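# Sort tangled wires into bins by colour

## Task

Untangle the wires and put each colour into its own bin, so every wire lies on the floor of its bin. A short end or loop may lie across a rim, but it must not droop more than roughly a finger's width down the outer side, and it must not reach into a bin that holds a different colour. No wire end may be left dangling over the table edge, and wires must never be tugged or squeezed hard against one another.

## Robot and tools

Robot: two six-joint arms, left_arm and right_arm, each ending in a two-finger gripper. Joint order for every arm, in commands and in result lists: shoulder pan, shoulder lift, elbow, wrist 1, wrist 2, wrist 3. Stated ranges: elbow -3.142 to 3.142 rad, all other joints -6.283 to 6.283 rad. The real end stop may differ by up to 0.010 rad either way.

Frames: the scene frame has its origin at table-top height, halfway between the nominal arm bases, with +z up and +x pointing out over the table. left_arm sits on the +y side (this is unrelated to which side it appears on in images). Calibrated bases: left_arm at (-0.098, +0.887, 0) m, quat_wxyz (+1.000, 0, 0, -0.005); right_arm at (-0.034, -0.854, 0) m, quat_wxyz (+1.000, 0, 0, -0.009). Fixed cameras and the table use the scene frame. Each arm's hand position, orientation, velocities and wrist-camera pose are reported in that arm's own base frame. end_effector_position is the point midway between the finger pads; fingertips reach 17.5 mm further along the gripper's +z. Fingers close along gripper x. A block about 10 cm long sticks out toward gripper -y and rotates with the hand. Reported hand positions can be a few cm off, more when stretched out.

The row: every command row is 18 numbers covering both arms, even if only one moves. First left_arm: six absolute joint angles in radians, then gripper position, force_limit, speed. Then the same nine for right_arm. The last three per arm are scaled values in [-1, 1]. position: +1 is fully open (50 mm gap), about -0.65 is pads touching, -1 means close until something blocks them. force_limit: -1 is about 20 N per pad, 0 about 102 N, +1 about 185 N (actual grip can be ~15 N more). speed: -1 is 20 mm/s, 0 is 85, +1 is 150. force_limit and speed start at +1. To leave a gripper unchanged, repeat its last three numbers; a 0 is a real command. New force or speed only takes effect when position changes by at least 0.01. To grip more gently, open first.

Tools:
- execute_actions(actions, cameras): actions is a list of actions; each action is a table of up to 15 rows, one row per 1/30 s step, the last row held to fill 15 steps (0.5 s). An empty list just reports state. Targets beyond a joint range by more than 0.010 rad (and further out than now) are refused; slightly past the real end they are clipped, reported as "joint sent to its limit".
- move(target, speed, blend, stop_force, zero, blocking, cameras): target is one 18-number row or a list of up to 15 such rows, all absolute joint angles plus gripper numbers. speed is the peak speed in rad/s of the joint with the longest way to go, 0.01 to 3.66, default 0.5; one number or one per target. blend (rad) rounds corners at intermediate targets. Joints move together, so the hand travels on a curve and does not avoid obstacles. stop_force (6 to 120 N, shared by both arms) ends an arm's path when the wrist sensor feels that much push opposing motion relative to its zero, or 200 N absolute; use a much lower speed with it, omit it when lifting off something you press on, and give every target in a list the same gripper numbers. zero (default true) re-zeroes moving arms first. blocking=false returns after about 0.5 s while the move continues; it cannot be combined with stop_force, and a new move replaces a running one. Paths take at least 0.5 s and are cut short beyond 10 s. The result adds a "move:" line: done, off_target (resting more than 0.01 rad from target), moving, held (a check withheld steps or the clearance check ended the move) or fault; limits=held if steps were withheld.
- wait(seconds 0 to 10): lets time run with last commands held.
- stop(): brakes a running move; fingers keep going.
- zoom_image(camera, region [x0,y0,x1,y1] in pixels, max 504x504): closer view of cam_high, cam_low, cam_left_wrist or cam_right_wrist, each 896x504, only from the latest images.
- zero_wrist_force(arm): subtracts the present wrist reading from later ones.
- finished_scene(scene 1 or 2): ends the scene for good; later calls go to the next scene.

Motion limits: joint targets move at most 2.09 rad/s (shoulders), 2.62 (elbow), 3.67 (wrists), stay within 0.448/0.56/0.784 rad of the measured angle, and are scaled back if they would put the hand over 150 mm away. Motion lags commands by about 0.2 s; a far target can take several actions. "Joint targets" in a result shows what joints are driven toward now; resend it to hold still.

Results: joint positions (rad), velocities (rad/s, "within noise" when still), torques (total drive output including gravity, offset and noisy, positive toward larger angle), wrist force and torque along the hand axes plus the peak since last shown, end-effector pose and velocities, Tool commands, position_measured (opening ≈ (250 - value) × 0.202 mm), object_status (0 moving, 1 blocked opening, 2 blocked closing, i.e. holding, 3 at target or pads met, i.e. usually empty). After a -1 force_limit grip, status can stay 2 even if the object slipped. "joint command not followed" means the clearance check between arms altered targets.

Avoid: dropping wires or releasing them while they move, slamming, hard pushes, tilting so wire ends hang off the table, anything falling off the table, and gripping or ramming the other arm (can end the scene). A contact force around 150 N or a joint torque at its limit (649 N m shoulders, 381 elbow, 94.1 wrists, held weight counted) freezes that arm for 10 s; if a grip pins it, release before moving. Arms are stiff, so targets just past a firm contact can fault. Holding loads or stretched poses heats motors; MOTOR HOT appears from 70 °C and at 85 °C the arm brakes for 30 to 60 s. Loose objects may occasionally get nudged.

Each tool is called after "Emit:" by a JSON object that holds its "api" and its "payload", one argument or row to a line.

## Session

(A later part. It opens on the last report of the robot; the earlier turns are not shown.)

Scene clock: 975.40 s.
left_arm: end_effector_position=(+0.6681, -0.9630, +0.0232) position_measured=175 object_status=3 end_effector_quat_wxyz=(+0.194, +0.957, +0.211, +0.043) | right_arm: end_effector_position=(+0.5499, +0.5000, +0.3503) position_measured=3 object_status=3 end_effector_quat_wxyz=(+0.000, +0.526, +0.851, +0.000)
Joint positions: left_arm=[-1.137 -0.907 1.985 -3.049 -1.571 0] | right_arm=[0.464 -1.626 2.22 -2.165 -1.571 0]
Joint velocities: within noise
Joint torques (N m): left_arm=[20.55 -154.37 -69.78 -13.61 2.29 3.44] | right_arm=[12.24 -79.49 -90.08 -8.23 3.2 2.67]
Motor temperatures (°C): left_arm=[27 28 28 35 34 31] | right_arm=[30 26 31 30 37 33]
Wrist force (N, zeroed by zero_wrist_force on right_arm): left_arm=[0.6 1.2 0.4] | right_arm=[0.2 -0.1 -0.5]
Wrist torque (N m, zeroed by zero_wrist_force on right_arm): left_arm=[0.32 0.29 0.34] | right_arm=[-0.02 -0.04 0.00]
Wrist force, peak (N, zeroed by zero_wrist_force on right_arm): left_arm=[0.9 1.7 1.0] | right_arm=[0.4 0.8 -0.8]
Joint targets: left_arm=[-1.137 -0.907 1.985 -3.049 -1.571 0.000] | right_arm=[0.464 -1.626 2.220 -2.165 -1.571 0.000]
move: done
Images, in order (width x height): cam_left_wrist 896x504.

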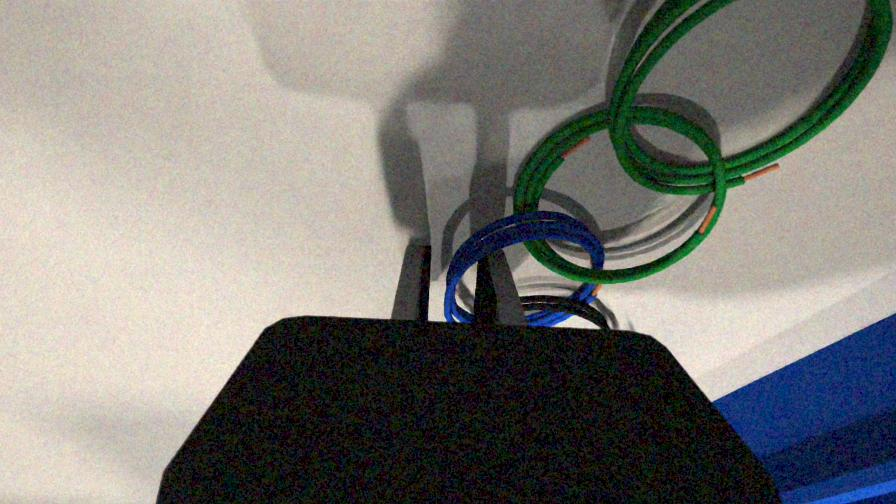

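Emit:
{"api": "move", "payload": {
  "target": [-1.1366,-0.9068,1.9847,-3.0487,-1.5708,0,-1,-0.9,-1,0.464,-1.6261,2.2202,-2.1649,-1.5708,0,1,-0.9,-1],
  "cameras": ["cam_left_wrist"]
}}

Emit:
{"api": "zoom_image", "payload": {
  "camera": "cam_left_wrist",
  "region": [340, 130, 740, 330]
}}

Scene clock: 984.63 s.
left_arm: end_effector_position=(+0.6681, -0.9630, +0.0232) position_measured=240 object_status=0 end_effector_quat_wxyz=(+0.194, +0.957, +0.211, +0.043) | right_arm: end_effector_position=(+0.5499, +0.5000, +0.3503) position_measured=3 object_status=3 end_effector_quat_wxyz=(+0.000, +0.526, +0.851, +0.000)
Joint positions: left_arm=[-1.137 -0.907 1.985 -3.049 -1.571 0] | right_arm=[0.464 -1.626 2.22 -2.165 -1.571 0]
Joint velocities: within noise
Joint torques (N m): left_arm=[22.75 -162.44 -41.09 -8.78 1.84 3.22] | right_arm=[4.31 -82.66 -85.81 -7.69 3.61 2.25]
Motor temperatures (°C): left_arm=[27 28 28 35 34 31] | right_arm=[30 26 31 30 37 33]
Wrist force (N, zeroed by zero_wrist_force on right_arm): left_arm=[0.7 0.9 0.6] | right_arm=[0.0 0.2 -0.5]
Wrist torque (N m, zeroed by zero_wrist_force on right_arm): left_arm=[0.26 0.27 0.34] | right_arm=[0.05 0.00 0.00]
Wrist force, peak (N, zeroed by zero_wrist_force on right_arm): left_arm=[0.9 1.5 0.7] | right_arm=[0.5 -0.2 -1.1]
Joint targets: left_arm=[-1.137 -0.907 1.985 -3.049 -1.571 0.000] | right_arm=[0.464 -1.626 2.220 -2.165 -1.571 0.000]
move: done
Images, in order (width x height): cam_left_wrist 896x504.

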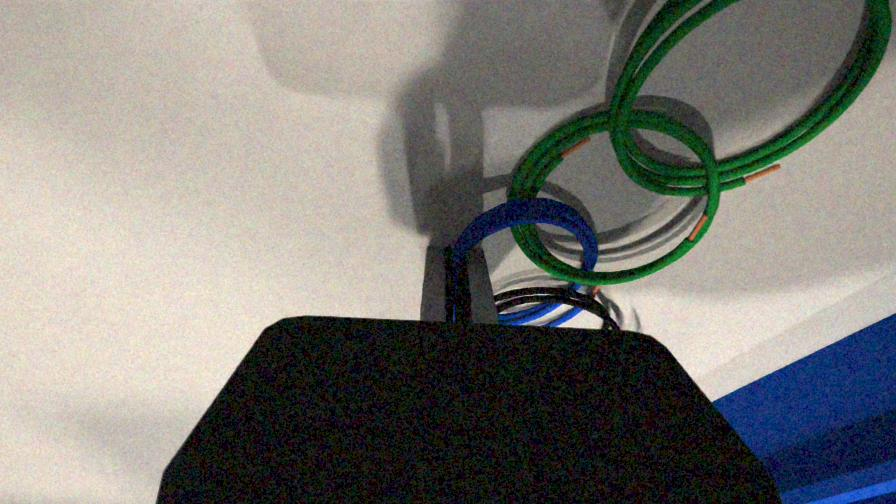

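Scaled by 1.260 from the camera's 896x504 image, which has a finer 1280x720 frame.

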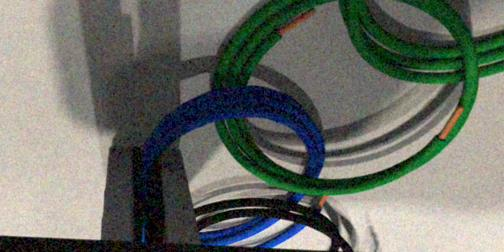

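Emit:
{"api": "move", "payload": {
  "target": [-1.1366,-0.9068,1.9847,-3.0487,-1.5708,0,-1,-0.9,-1,0.638,-1.1542,2.0214,-2.438,-1.5708,0,-0.15,-0.9,-1],
  "speed": 0.3
}}

Emit:
{"api": "zoom_image", "payload": {
  "camera": "cam_right_wrist",
  "region": [350, 100, 700, 340]
}}

Scene clock: 1000.47 s.
left_arm: end_effector_position=(+0.6681, -0.9630, +0.0232) position_measured=240 object_status=2 end_effector_quat_wxyz=(+0.194, +0.957, +0.211, +0.043) | right_arm: end_effector_position=(+0.6671, +0.7447, +0.1304) position_measured=175 object_status=3 end_effector_quat_wxyz=(+0.000, +0.450, +0.893, +0.000) end_effector_velocity=(+0.001, +0.002, -0.003) end_effector_angular_velocity=(+0.001, +0.001, +0.000)
Joint positions: left_arm=[-1.137 -0.907 1.985 -3.049 -1.571 0] | right_arm=[0.638 -1.155 2.022 -2.438 -1.571 0]
Joint velocities: left_arm=[within noise] | right_arm=[0 0.005 -0.002 -0.003 0.001 0]
Joint torques (N m): left_arm=[23.86 -167.77 -48.95 -5.71 1.64 2.45] | right_arm=[23.99 -154.61 -98.08 -13.49 3.07 1.77]
Motor temperatures (°C): left_arm=[27 28 28 35 34 31] | right_arm=[30 26 31 30 37 33]
Wrist force (N, zeroed by zero_wrist_force on right_arm): left_arm=[1.1 1.3 0.7] | right_arm=[0.0 0.1 -0.5]
Wrist torque (N m, zeroed by zero_wrist_force on right_arm): left_arm=[0.33 0.20 0.34] | right_arm=[0.00 -0.03 0.00]
Wrist force, peak (N, zeroed by zero_wrist_force on right_arm): left_arm=[1.1 1.2 1.1] | right_arm=[1.7 1.4 2.1]
Joint targets: left_arm=[-1.137 -0.907 1.985 -3.049 -1.571 0.000] | right_arm=[0.638 -1.154 2.021 -2.438 -1.571 0.000]
move: done

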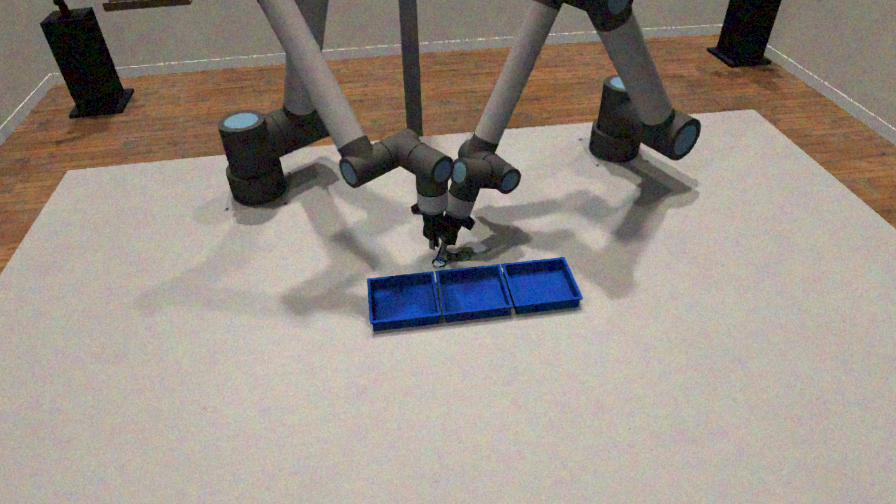

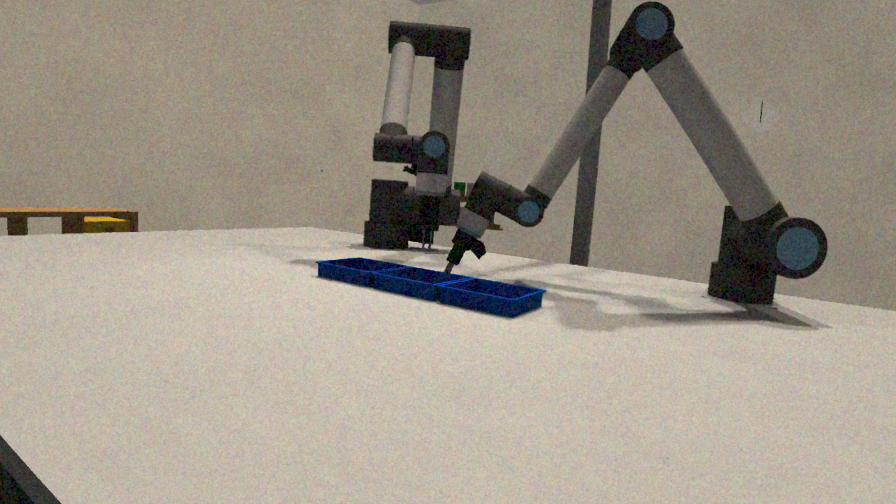

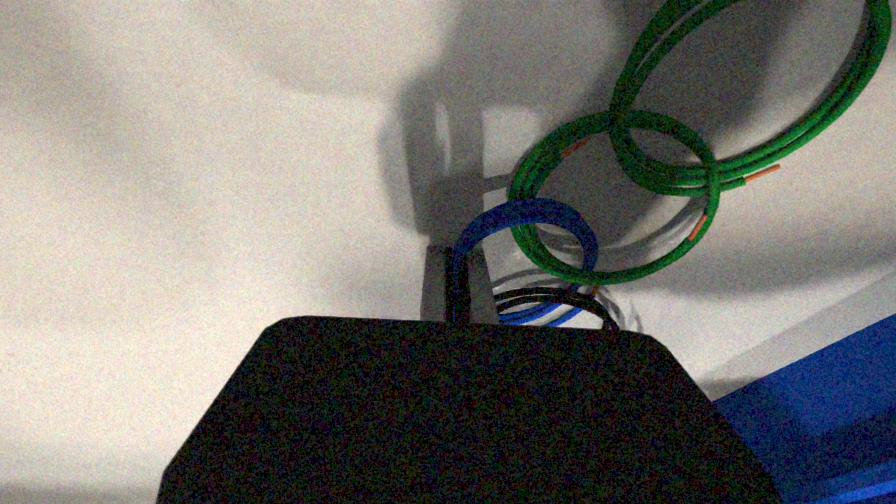

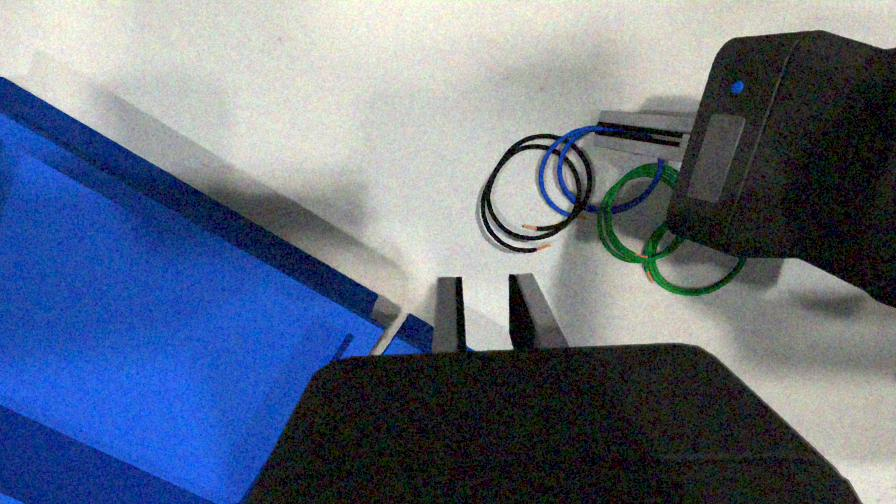

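Scaled by 1.440 from the camera's 896x504 image, which has a finer 1280x720 frame.

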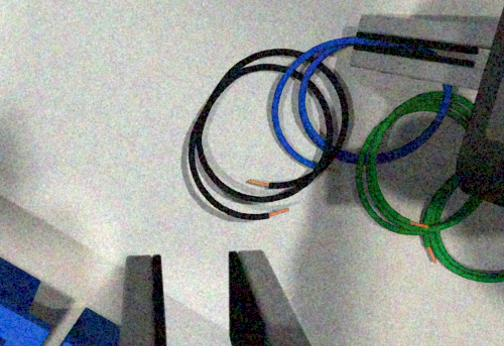

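Emit:
{"api": "move", "payload": {
  "target": [-1.1422,-0.9285,2.0306,-3.0729,-1.5708,0,-1,-0.9,-1,0.638,-1.1542,2.0214,-2.438,-1.5708,0,-0.15,-0.9,-1],
  "speed": 0.04,
  "stop_force": 6,
  "cameras": ["cam_right_wrist","cam_left_wrist"]
}}

Emit:
{"api": "zoom_image", "payload": {
  "camera": "cam_right_wrist",
  "region": [450, 70, 750, 310]
}}

Scene clock: 1046.60 s.
left_arm: end_effector_position=(+0.6500, -0.9390, +0.0264) position_measured=240 object_status=2 end_effector_quat_wxyz=(+0.194, +0.958, +0.208, +0.042) | right_arm: end_effector_position=(+0.6671, +0.7449, +0.1301) position_measured=175 object_status=3 end_effector_quat_wxyz=(+0.000, +0.450, +0.893, +0.000)
Joint positions: left_arm=[-1.142 -0.929 2.031 -3.073 -1.571 0] | right_arm=[0.638 -1.154 2.021 -2.438 -1.571 0]
Joint velocities: within noise
Joint torques (N m): left_arm=[-25.76 -206.07 -36.1 -13.64 1.45 2.67] | right_arm=[19.16 -161.28 -62.95 -8.85 3.04 1.87]
Motor temperatures (°C): left_arm=[27 28 28 35 34 31] | right_arm=[30 26 31 30 37 33]
Wrist force (N, zeroed by zero_wrist_force on right_arm): left_arm=[0.3 0.9 0.9] | right_arm=[0.0 -0.2 -0.1]
Wrist torque (N m, zeroed by zero_wrist_force on right_arm): left_arm=[0.24 0.30 0.32] | right_arm=[-0.06 -0.03 0.01]
Wrist force, peak (N, zeroed by zero_wrist_force on right_arm): left_arm=[1.0 2.1 0.7] | right_arm=[0.4 -0.1 -1.1]
Joint targets: left_arm=[-1.142 -0.928 2.031 -3.073 -1.571 0.000] | right_arm=[0.638 -1.154 2.021 -2.438 -1.571 0.000]
move: done
Images, in order (width x height): cam_left_wrist 896x504, cam_right_wrist 896x504.

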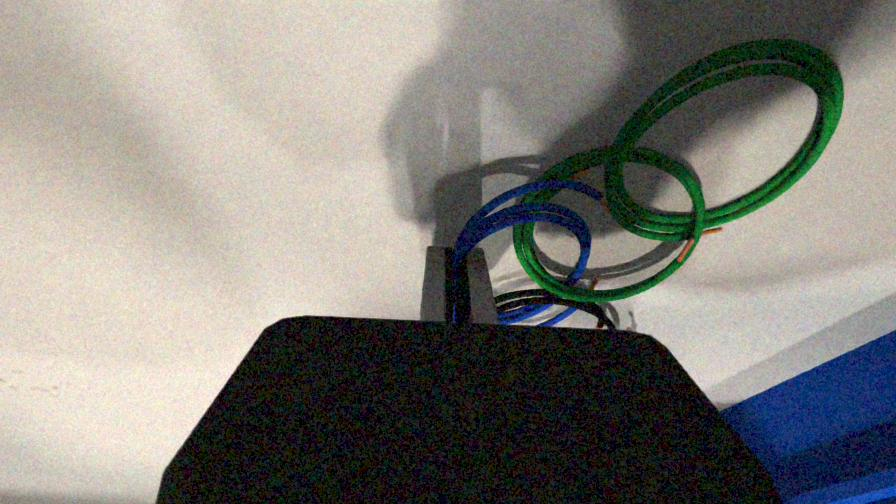

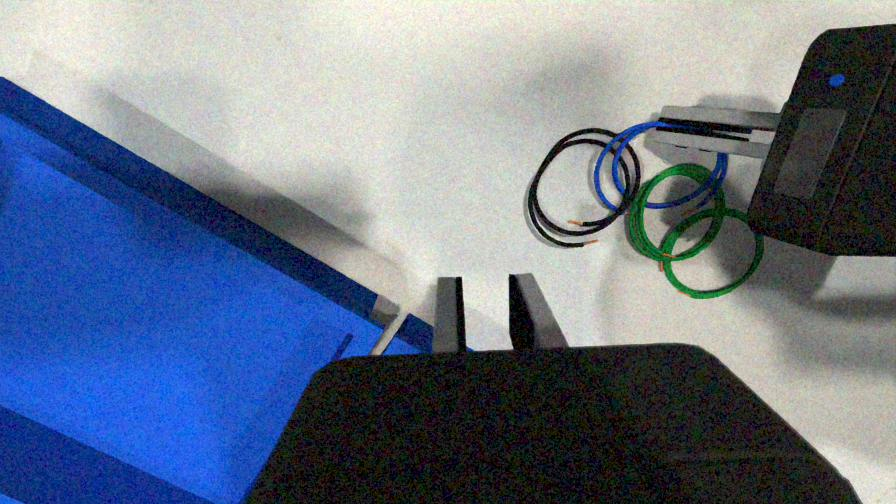

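Scaled by 1.680 from the camera's 896x504 image, which has a finer 1280x720 frame.

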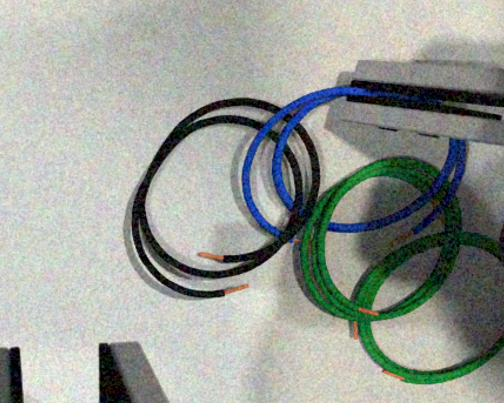

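Emit:
{"api": "move", "payload": {
  "target": [-1.1422,-0.9285,2.0306,-3.0729,-1.5708,0,-1,-0.9,-1,0.6852,-1.1443,2.0699,-2.4964,-1.5708,-1.5708,-0.15,-0.9,-1],
  "speed": 0.3,
  "cameras": ["cam_right_wrist","cam_high"]
}}

Emit:
{"api": "zoom_image", "payload": {
  "camera": "cam_right_wrist",
  "region": [350, 100, 700, 340]
}}

Scene clock: 1119.00 s.
left_arm: end_effector_position=(+0.6500, -0.9390, +0.0264) position_measured=240 object_status=2 end_effector_quat_wxyz=(+0.194, +0.958, +0.208, +0.042) | right_arm: end_effector_position=(+0.6116, +0.7594, +0.1001) position_measured=175 object_status=3 end_effector_quat_wxyz=(+0.000, -0.336, +0.942, +0.000)
Joint positions: left_arm=[-1.142 -0.929 2.031 -3.073 -1.571 0] | right_arm=[0.685 -1.144 2.07 -2.496 -1.571 -1.57]
Joint velocities: within noise
Joint torques (N m): left_arm=[-21.42 -196.26 -63.71 -4.61 1.27 2.28] | right_arm=[26.26 -150.41 -56.49 -13.1 2.95 -7.83]
Motor temperatures (°C): left_arm=[27 28 28 35 34 31] | right_arm=[30 26 31 30 37 33]
Wrist force (N, zeroed by zero_wrist_force on right_arm): left_arm=[0.7 1.5 0.6] | right_arm=[0.6 -0.3 0.2]
Wrist torque (N m, zeroed by zero_wrist_force on right_arm): left_arm=[0.34 0.24 0.32] | right_arm=[-0.06 -0.14 0.01]
Wrist force, peak (N, zeroed by zero_wrist_force on right_arm): left_arm=[0.7 2.0 1.0] | right_arm=[0.3 0.4 -1.3]
Joint targets: left_arm=[-1.142 -0.928 2.031 -3.073 -1.571 0.000] | right_arm=[0.685 -1.144 2.070 -2.496 -1.571 -1.571]
move: done
Images, in order (width x height): cam_high 896x504, cam_right_wrist 896x504.

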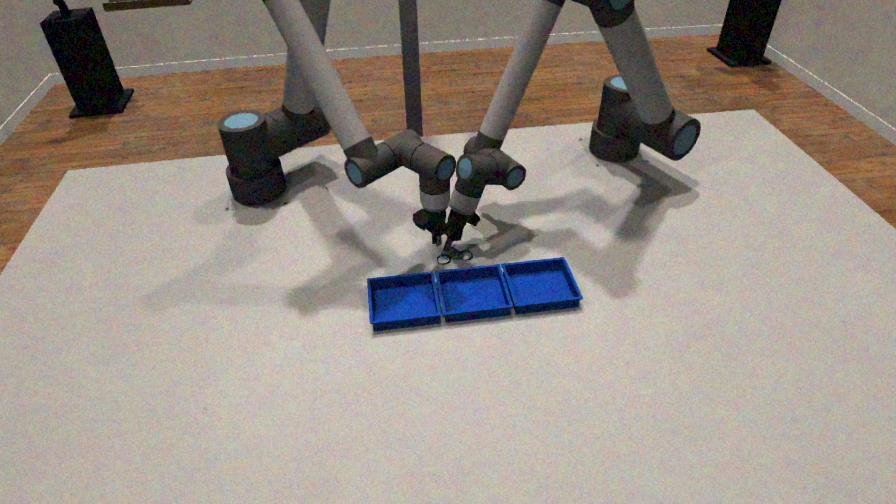

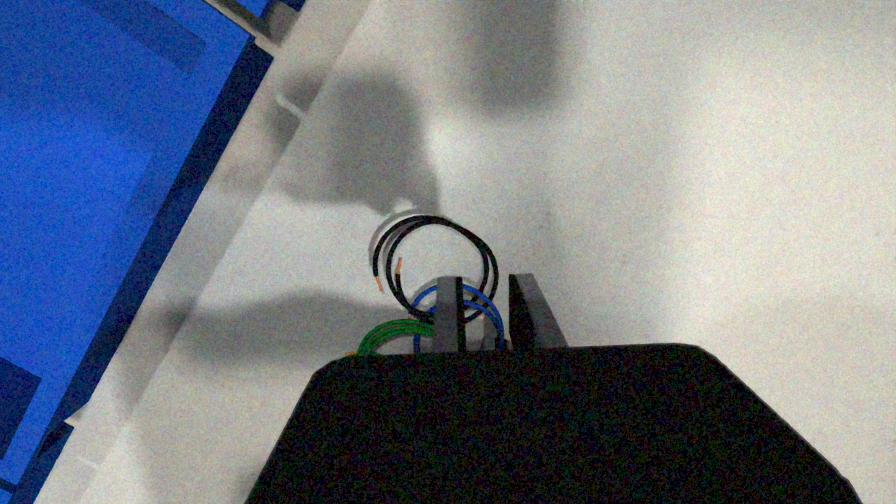

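Scaled by 1.440 from the camera's 896x504 image, which has a finer 1280x720 frame.

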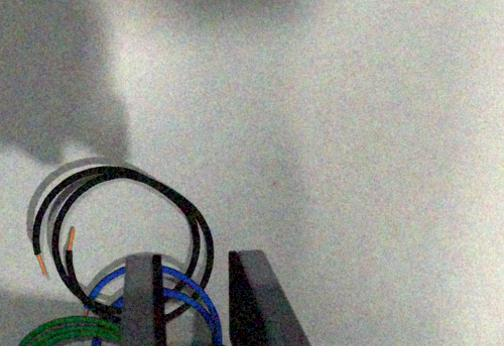

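Emit:
{"api": "move", "payload": {
  "target": [-1.1422,-0.9285,2.0306,-3.0729,-1.5708,0,-1,-0.9,-1,0.6878,-1.0878,2.0816,-2.5646,-1.5708,-1.5708,-0.15,-0.9,-1],
  "speed": 0.1,
  "stop_force": 6,
  "cameras": ["cam_right_wrist"]
}}

Emit:
{"api": "zoom_image", "payload": {
  "camera": "cam_right_wrist",
  "region": [350, 100, 700, 340]
}}

Scene clock: 1145.97 s.
left_arm: end_effector_position=(+0.6500, -0.9390, +0.0264) position_measured=240 object_status=2 end_effector_quat_wxyz=(+0.194, +0.958, +0.208, +0.042) | right_arm: end_effector_position=(+0.6119, +0.7629, +0.0502) position_measured=175 object_status=3 end_effector_quat_wxyz=(+0.000, -0.337, +0.941, +0.000)
Joint positions: left_arm=[-1.142 -0.929 2.031 -3.073 -1.571 0] | right_arm=[0.688 -1.088 2.082 -2.565 -1.571 -1.571]
Joint velocities: within noise
Joint torques (N m): left_arm=[-19.38 -190.61 -59.08 -6.53 1.38 1.95] | right_arm=[23.71 -154.41 -56.79 -13.33 2.18 -6.24]
Motor temperatures (°C): left_arm=[27 28 28 35 34 31] | right_arm=[30 26 31 30 37 33]
Wrist force (N, zeroed by zero_wrist_force on right_arm): left_arm=[0.2 1.3 1.1] | right_arm=[0.3 -0.3 -0.2]
Wrist torque (N m, zeroed by zero_wrist_force on right_arm): left_arm=[0.32 0.34 0.33] | right_arm=[-0.03 -0.09 -0.02]
Wrist force, peak (N, zeroed by zero_wrist_force on right_arm): left_arm=[0.5 1.7 1.2] | right_arm=[0.1 -0.1 -1.3]
Joint targets: left_arm=[-1.142 -0.928 2.031 -3.073 -1.571 0.000] | right_arm=[0.688 -1.088 2.082 -2.565 -1.571 -1.571]
move: done
Images, in order (width x height): cam_right_wrist 896x504.

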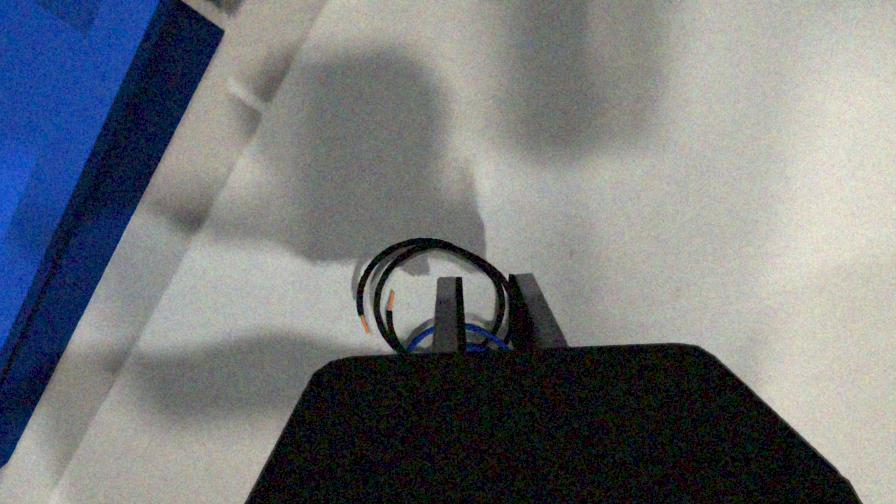

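Scaled by 1.440 from the camera's 896x504 image, which has a finer 1280x720 frame.

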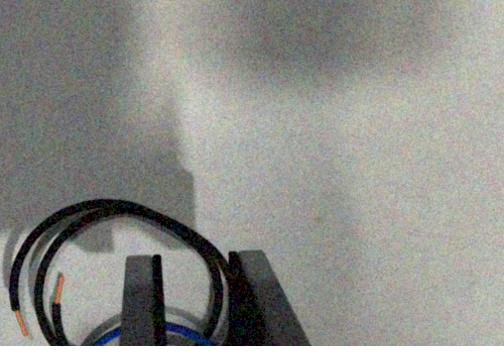

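Emit:
{"api": "move", "payload": {
  "target": [-1.1422,-0.9285,2.0306,-3.0729,-1.5708,0,-1,-0.9,-1,0.6878,-1.0552,2.0920,-2.6076,-1.5708,-1.5708,0.0,-0.9,-1],
  "speed": 0.04,
  "stop_force": 6,
  "cameras": ["cam_right_wrist"]
}}

Emit:
{"api": "zoom_image", "payload": {
  "camera": "cam_right_wrist",
  "region": [300, 180, 600, 360]
}}

Scene clock: 1171.37 s.
left_arm: end_effector_position=(+0.6500, -0.9390, +0.0264) position_measured=240 object_status=2 end_effector_quat_wxyz=(+0.194, +0.958, +0.208, +0.042) | right_arm: end_effector_position=(+0.6104, +0.7617, +0.0202) position_measured=152 object_status=3 end_effector_quat_wxyz=(+0.000, -0.337, +0.941, +0.000)
Joint positions: left_arm=[-1.142 -0.929 2.031 -3.073 -1.571 0] | right_arm=[0.688 -1.055 2.092 -2.608 -1.571 -1.571]
Joint velocities: within noise
Joint torques (N m): left_arm=[-17.75 -183.39 -57.26 -8.27 1.19 2.1] | right_arm=[21.48 -157.23 -47.81 -11.04 3.13 -6.45]
Motor temperatures (°C): left_arm=[27 28 28 35 34 31] | right_arm=[30 26 31 30 37 33]
Wrist force (N, zeroed by zero_wrist_force on right_arm): left_arm=[0.6 1.3 0.6] | right_arm=[-1.0 -0.8 -4.6]
Wrist torque (N m, zeroed by zero_wrist_force on right_arm): left_arm=[0.30 0.25 0.33] | right_arm=[0.07 -0.19 -0.03]
Wrist force, peak (N, zeroed by zero_wrist_force on right_arm): left_arm=[0.7 1.7 1.1] | right_arm=[-1.1 -1.2 -4.8]
Joint targets: left_arm=[-1.142 -0.928 2.031 -3.073 -1.571 0.000] | right_arm=[0.688 -1.055 2.092 -2.608 -1.571 -1.571]
move: done
Images, in order (width x height): cam_right_wrist 896x504.

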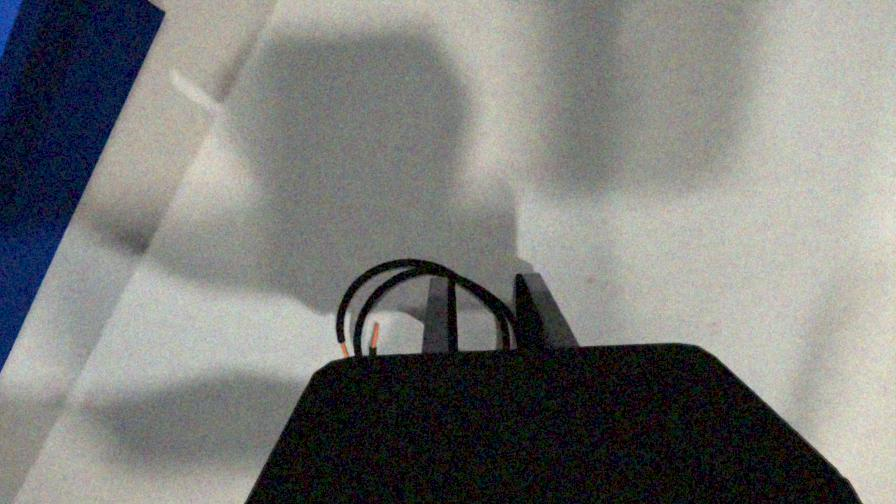

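Scaled by 1.680 from the camera's 896x504 image, which has a finer 1280x720 frame.

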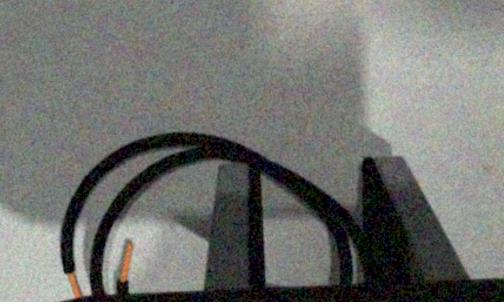

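Emit:
{"api": "move", "payload": {
  "target": [-1.1422,-0.9285,2.0306,-3.0729,-1.5708,0,-1,-0.9,-1,0.6878,-1.0599,2.0911,-2.6020,-1.5708,-1.5708,0.0,-0.9,-1],
  "speed": 0.04,
  "cameras": ["cam_right_wrist"]
}}

Emit:
{"api": "zoom_image", "payload": {
  "camera": "cam_right_wrist",
  "region": [300, 180, 600, 360]
}}

Scene clock: 1182.47 s.
left_arm: end_effector_position=(+0.6500, -0.9390, +0.0264) position_measured=240 object_status=2 end_effector_quat_wxyz=(+0.194, +0.958, +0.208, +0.042) | right_arm: end_effector_position=(+0.6104, +0.7617, +0.0240) position_measured=152 object_status=3 end_effector_quat_wxyz=(+0.000, -0.337, +0.941, +0.000)
Joint positions: left_arm=[-1.142 -0.929 2.031 -3.073 -1.571 0] | right_arm=[0.688 -1.06 2.091 -2.602 -1.571 -1.571]
Joint velocities: within noise
Joint torques (N m): left_arm=[-10.39 -171.69 -52.13 -8.12 0.33 1.88] | right_arm=[16.96 -193.12 -85.55 -5.28 3.4 -5.71]
Motor temperatures (°C): left_arm=[27 28 28 35 34 31] | right_arm=[30 26 31 30 37 33]
Wrist force (N, zeroed by zero_wrist_force on right_arm): left_arm=[0.6 1.1 0.9] | right_arm=[0.3 -0.5 -0.4]
Wrist torque (N m, zeroed by zero_wrist_force on right_arm): left_arm=[0.27 0.25 0.33] | right_arm=[-0.07 -0.10 -0.02]
Wrist force, peak (N, zeroed by zero_wrist_force on right_arm): left_arm=[0.8 1.9 0.8] | right_arm=[-1.3 -0.7 -5.2]
Joint targets: left_arm=[-1.142 -0.928 2.031 -3.073 -1.571 0.000] | right_arm=[0.688 -1.060 2.091 -2.602 -1.571 -1.571]
move: done
Images, in order (width x height): cam_right_wrist 896x504.

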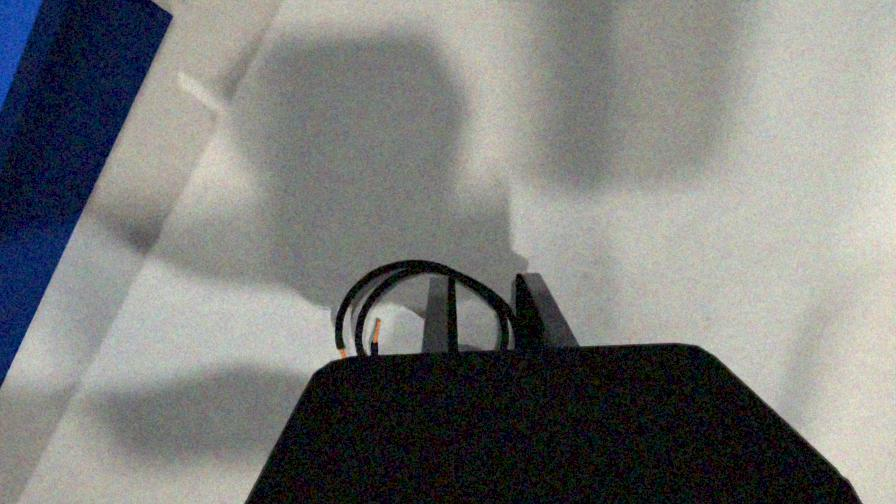

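Scaled by 1.680 from the camera's 896x504 image, which has a finer 1280x720 frame.

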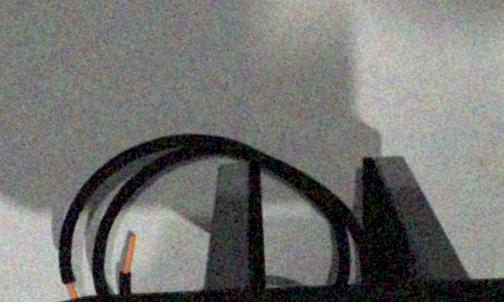

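Emit:
{"api": "move", "payload": {
  "target": [-1.1422,-0.9285,2.0306,-3.0729,-1.5708,0,-1,-0.9,-1,0.6878,-1.0599,2.0911,-2.6020,-1.5708,-1.5708,-1,-0.9,-1],
  "speed": 0.04,
  "cameras": ["cam_right_wrist","cam_left_wrist","cam_low"]
}}

Emit:
{"api": "zoom_image", "payload": {
  "camera": "cam_right_wrist",
  "region": [300, 180, 600, 360]
}}

Emit:
{"api": "zoom_image", "payload": {
  "camera": "cam_left_wrist",
  "region": [400, 130, 700, 360]
}}

Scene clock: 1191.93 s.
left_arm: end_effector_position=(+0.6500, -0.9390, +0.0264) position_measured=240 object_status=2 end_effector_quat_wxyz=(+0.194, +0.958, +0.208, +0.042) | right_arm: end_effector_position=(+0.6104, +0.7617, +0.0243) position_measured=251 object_status=3 end_effector_quat_wxyz=(+0.000, -0.337, +0.941, +0.000)
Joint positions: left_arm=[-1.142 -0.929 2.031 -3.073 -1.571 0] | right_arm=[0.688 -1.06 2.091 -2.602 -1.571 -1.571]
Joint velocities: within noise
Joint torques (N m): left_arm=[-8.24 -161.95 -49.28 -9.26 1.14 1.06] | right_arm=[7.44 -193.16 -46.94 -7.86 2.5 -5.84]
Motor temperatures (°C): left_arm=[27 28 28 35 34 31] | right_arm=[30 26 31 30 37 33]
Wrist force (N, zeroed by zero_wrist_force on right_arm): left_arm=[0.4 1.1 0.7] | right_arm=[0.2 0.2 -0.1]
Wrist torque (N m, zeroed by zero_wrist_force on right_arm): left_arm=[0.28 0.28 0.33] | right_arm=[0.07 -0.10 -0.02]
Wrist force, peak (N, zeroed by zero_wrist_force on right_arm): left_arm=[0.6 1.5 1.5] | right_arm=[0.7 -0.7 -0.6]
Joint targets: left_arm=[-1.142 -0.928 2.031 -3.073 -1.571 0.000] | right_arm=[0.688 -1.060 2.091 -2.602 -1.571 -1.571]
move: done
Images, in order (width x height): cam_low 896x504, cam_left_wrist 896x504, cam_right_wrist 896x504.

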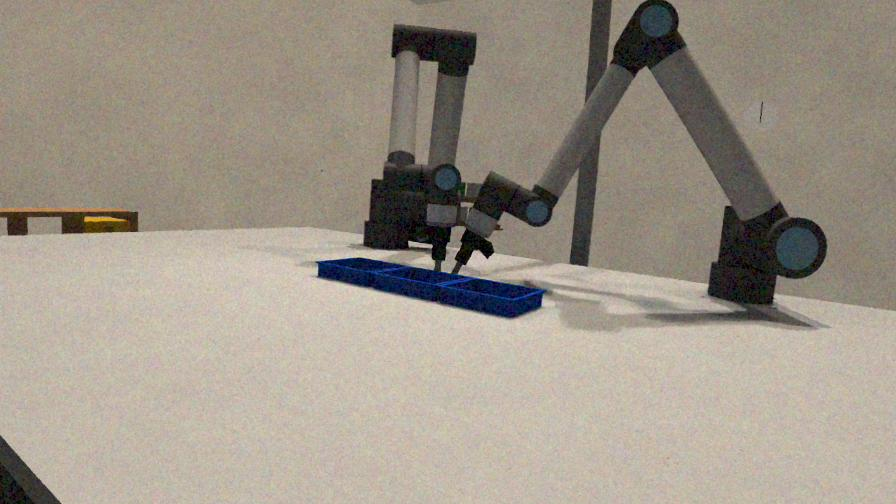

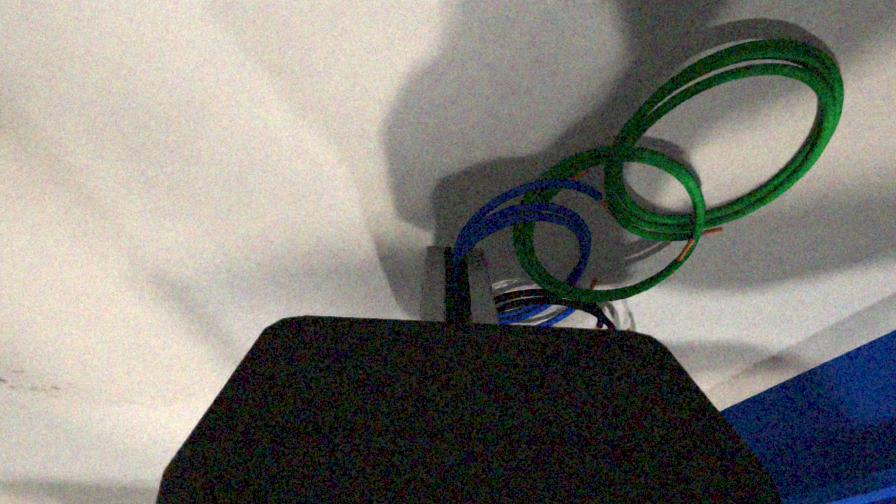

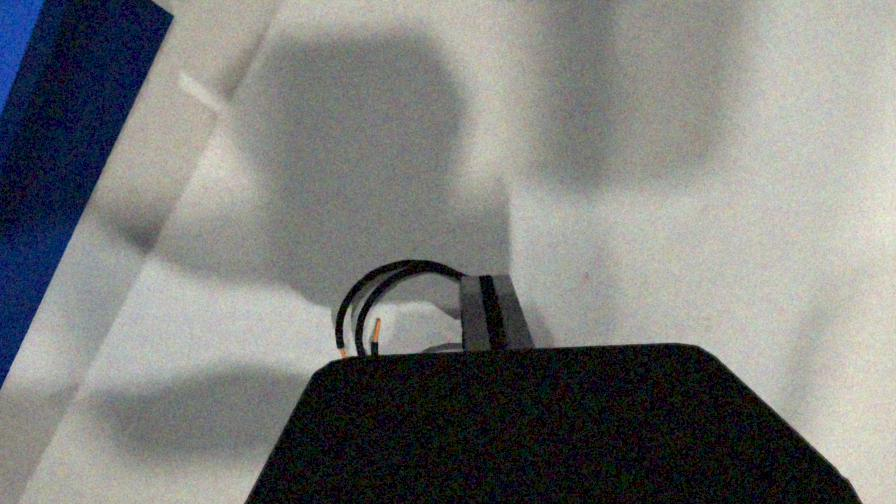

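Scaled by 1.680 from the camera's 896x504 image, which has a finer 1280x720 frame.

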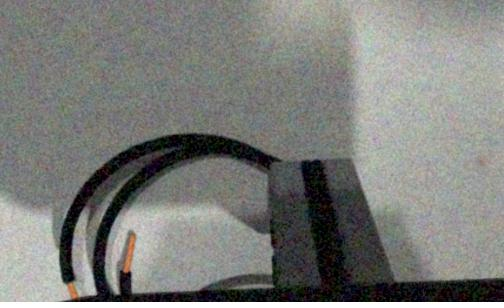

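Scaled by 1.680 from the camera's 896x504 image, which has a finer 1280x720 frame.

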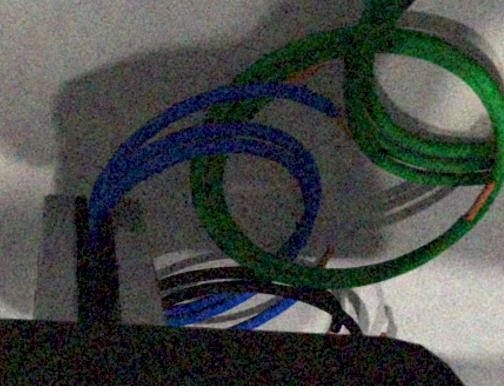

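Emit:
{"api": "move", "payload": {
  "target": [-1.1422,-0.9285,2.0306,-3.0729,-1.5708,0,-1,-0.9,-1,0.6878,-1.0599,2.0911,-2.6020,-1.5708,-1.5708,0.0,-0.9,-1],
  "speed": 0.04,
  "cameras": []
}}

Emit:
{"api": "move", "payload": {
  "target": [-1.1422,-0.9285,2.0306,-3.0729,-1.5708,0,-1,-0.9,-1,0.6878,-1.0565,2.0918,-2.6061,-1.5708,-1.5708,0.0,-0.9,-1],
  "speed": 0.02,
  "stop_force": 6,
  "cameras": ["cam_right_wrist"]
}}

Emit:
{"api": "zoom_image", "payload": {
  "camera": "cam_right_wrist",
  "region": [300, 180, 600, 360]
}}

Scene clock: 1211.37 s.
left_arm: end_effector_position=(+0.6500, -0.9390, +0.0264) position_measured=240 object_status=2 end_effector_quat_wxyz=(+0.194, +0.958, +0.208, +0.042) | right_arm: end_effector_position=(+0.6104, +0.7617, +0.0243) position_measured=152 object_status=3 end_effector_quat_wxyz=(+0.000, -0.337, +0.941, +0.000)
Joint positions: left_arm=[-1.142 -0.929 2.031 -3.073 -1.571 0] | right_arm=[0.688 -1.06 2.091 -2.602 -1.571 -1.571]
Joint velocities: within noise
Joint torques (N m): left_arm=[-8.36 -160.15 -47.09 -9.57 0.7 1.65] | right_arm=[8.16 -184.6 -52.98 -9.86 2.39 -5.94]
Motor temperatures (°C): left_arm=[27 28 28 35 34 31] | right_arm=[30 26 31 30 37 33]
Wrist force (N, zeroed by zero_wrist_force on right_arm): left_arm=[0.3 1.5 1.1] | right_arm=[0.5 -0.1 -0.6]
Wrist torque (N m, zeroed by zero_wrist_force on right_arm): left_arm=[0.34 0.30 0.32] | right_arm=[0.00 -0.14 -0.02]
Wrist force, peak (N, zeroed by zero_wrist_force on right_arm): left_arm=[0.9 1.6 1.2] | right_arm=[1.1 0.1 -0.4]
Joint targets: left_arm=[-1.142 -0.928 2.031 -3.073 -1.571 0.000] | right_arm=[0.688 -1.060 2.091 -2.602 -1.571 -1.571]
move: done
No camera images: "cameras" was empty.

Scene clock: 1212.73 s.
left_arm: end_effector_position=(+0.6500, -0.9390, +0.0264) position_measured=240 object_status=2 end_effector_quat_wxyz=(+0.194, +0.958, +0.208, +0.042) | right_arm: end_effector_position=(+0.6104, +0.7617, +0.0213) position_measured=152 object_status=3 end_effector_quat_wxyz=(+0.000, -0.337, +0.941, +0.000)
Joint positions: left_arm=[-1.142 -0.929 2.031 -3.073 -1.571 0] | right_arm=[0.688 -1.056 2.092 -2.606 -1.571 -1.571]
Joint velocities: within noise
Joint torques (N m): left_arm=[-2.96 -160.25 -46.75 -10.73 1.07 0.48] | right_arm=[6.23 -161.47 -49.83 -12.62 2.91 -5.74]
Motor temperatures (°C): left_arm=[27 28 28 35 34 31] | right_arm=[30 26 31 30 37 33]
Wrist force (N, zeroed by zero_wrist_force on right_arm): left_arm=[0.3 1.4 1.2] | right_arm=[0.2 -0.3 -0.3]
Wrist torque (N m, zeroed by zero_wrist_force on right_arm): left_arm=[0.31 0.30 0.32] | right_arm=[-0.02 -0.09 -0.02]
Wrist force, peak (N, zeroed by zero_wrist_force on right_arm): left_arm=[1.0 1.7 0.6] | right_arm=[0.9 0.3 -0.3]
Joint targets: left_arm=[-1.142 -0.928 2.031 -3.073 -1.571 0.000] | right_arm=[0.688 -1.056 2.092 -2.606 -1.571 -1.571]
move: done
Images, in order (width x height): cam_right_wrist 896x504.

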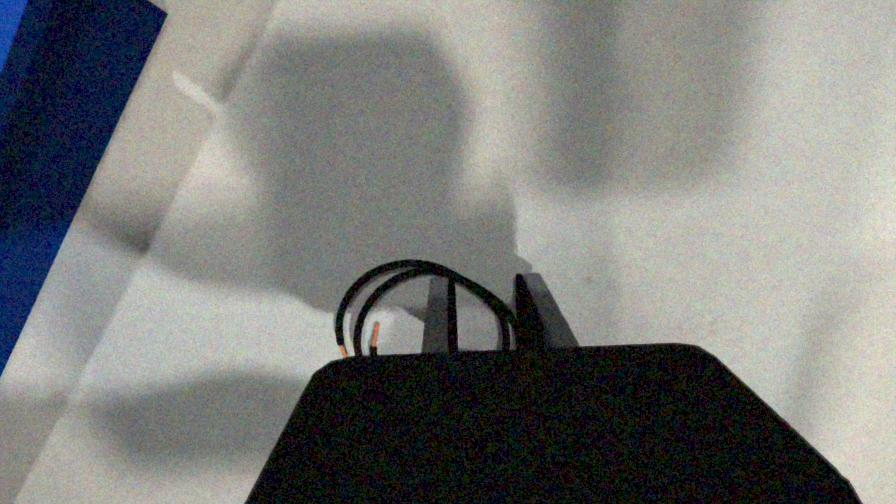

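Scaled by 1.680 from the camera's 896x504 image, which has a finer 1280x720 frame.

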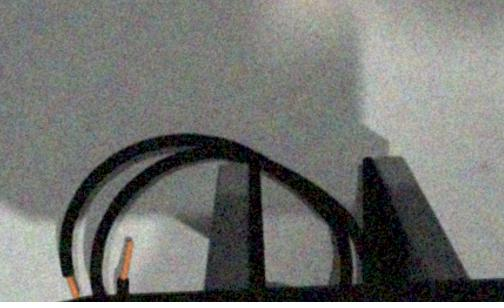

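Emit:
{"api": "move", "payload": {
  "target": [-1.1422,-0.9285,2.0306,-3.0729,-1.5708,0,-1,-0.9,-1,0.6878,-1.0565,2.0918,-2.6061,-1.5708,-1.5708,-1,-0.9,-1],
  "speed": 0.04,
  "cameras": ["cam_right_wrist"]
}}

Emit:
{"api": "zoom_image", "payload": {
  "camera": "cam_right_wrist",
  "region": [300, 180, 600, 360]
}}

Scene clock: 1223.47 s.
left_arm: end_effector_position=(+0.6500, -0.9390, +0.0264) position_measured=240 object_status=2 end_effector_quat_wxyz=(+0.194, +0.958, +0.208, +0.042) | right_arm: end_effector_position=(+0.6104, +0.7617, +0.0213) position_measured=251 object_status=3 end_effector_quat_wxyz=(+0.000, -0.337, +0.941, +0.000)
Joint positions: left_arm=[-1.142 -0.929 2.031 -3.073 -1.571 0] | right_arm=[0.688 -1.056 2.092 -2.606 -1.571 -1.571]
Joint velocities: within noise
Joint torques (N m): left_arm=[-0.84 -159.02 -41.06 -11.2 0.6 1.17] | right_arm=[-2.59 -173.25 -76.41 -10.15 2.49 -6.11]
Motor temperatures (°C): left_arm=[27 28 28 35 34 31] | right_arm=[30 26 31 30 37 33]
Wrist force (N, zeroed by zero_wrist_force on right_arm): left_arm=[0.4 1.3 1.2] | right_arm=[0.4 0.0 -0.3]
Wrist torque (N m, zeroed by zero_wrist_force on right_arm): left_arm=[0.30 0.28 0.33] | right_arm=[0.03 -0.13 -0.03]
Wrist force, peak (N, zeroed by zero_wrist_force on right_arm): left_arm=[0.8 1.8 1.1] | right_arm=[0.1 -0.3 -1.2]
Joint targets: left_arm=[-1.142 -0.928 2.031 -3.073 -1.571 0.000] | right_arm=[0.688 -1.056 2.092 -2.606 -1.571 -1.571]
move: done
Images, in order (width x height): cam_right_wrist 896x504.

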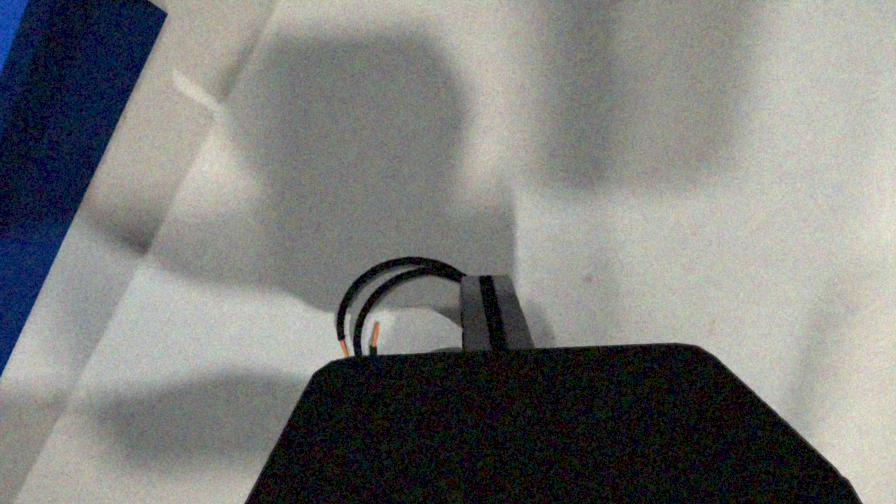

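Scaled by 1.680 from the camera's 896x504 image, which has a finer 1280x720 frame.

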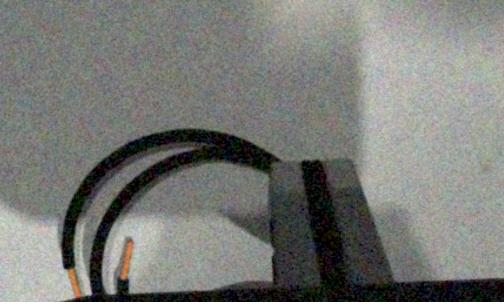

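Emit:
{"api": "move", "payload": {
  "target": [
    [-1.1422,-0.9285,2.0306,-3.0729,-1.5708,0,-1,-0.9,-1,0.6878,-1.0893,2.0846,-2.5661,-1.5708,-1.5708,-1,-0.9,-1],
    [-1.1422,-0.9285,2.0306,-3.0729,-1.5708,0,-1,-0.9,-1,0.6941,-1.0962,2.0987,-2.5733,-1.5708,-1.565,-0.15,-0.9,-1]
  ],
  "speed": 0.1,
  "cameras": ["cam_right_wrist"]
}}

Emit:
{"api": "zoom_image", "payload": {
  "camera": "cam_right_wrist",
  "region": [300, 180, 600, 360]
}}

Scene clock: 1263.33 s.
left_arm: end_effector_position=(+0.6500, -0.9390, +0.0264) position_measured=240 object_status=2 end_effector_quat_wxyz=(+0.194, +0.958, +0.208, +0.042) | right_arm: end_effector_position=(+0.5981, +0.7593, +0.0501) position_measured=175 object_status=3 end_effector_quat_wxyz=(+0.000, -0.337, +0.941, +0.000)
Joint positions: left_arm=[-1.142 -0.929 2.031 -3.073 -1.571 0] | right_arm=[0.694 -1.096 2.099 -2.573 -1.571 -1.565]
Joint velocities: within noise
Joint torques (N m): left_arm=[1.59 -157.08 -42.21 -12.14 0.5 0.39] | right_arm=[21.91 -193.59 -54.95 -12.25 2.89 4.87]
Motor temperatures (°C): left_arm=[27 28 28 35 34 31] | right_arm=[30 26 31 30 37 33]
Wrist force (N, zeroed by zero_wrist_force on right_arm): left_arm=[0.3 1.5 1.0] | right_arm=[0.3 -0.1 -0.1]
Wrist torque (N m, zeroed by zero_wrist_force on right_arm): left_arm=[0.33 0.30 0.32] | right_arm=[0.02 -0.10 -0.02]
Wrist force, peak (N, zeroed by zero_wrist_force on right_arm): left_arm=[0.7 1.8 1.1] | right_arm=[-1.4 -1.2 -1.6]
Joint targets: left_arm=[-1.142 -0.928 2.031 -3.073 -1.571 0.000] | right_arm=[0.694 -1.096 2.099 -2.573 -1.571 -1.565]
move: done
Images, in order (width x height): cam_right_wrist 896x504.

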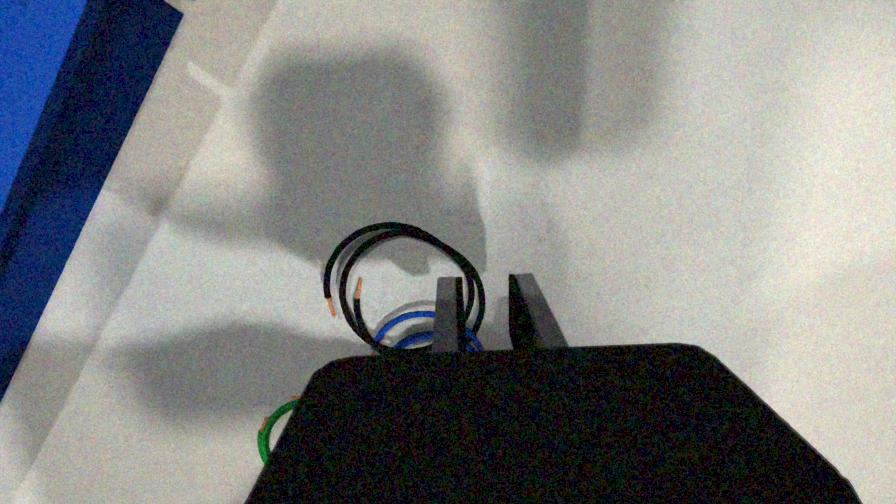

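Scaled by 1.680 from the camera's 896x504 image, which has a finer 1280x720 frame.

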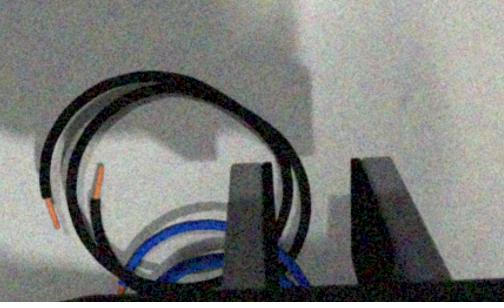

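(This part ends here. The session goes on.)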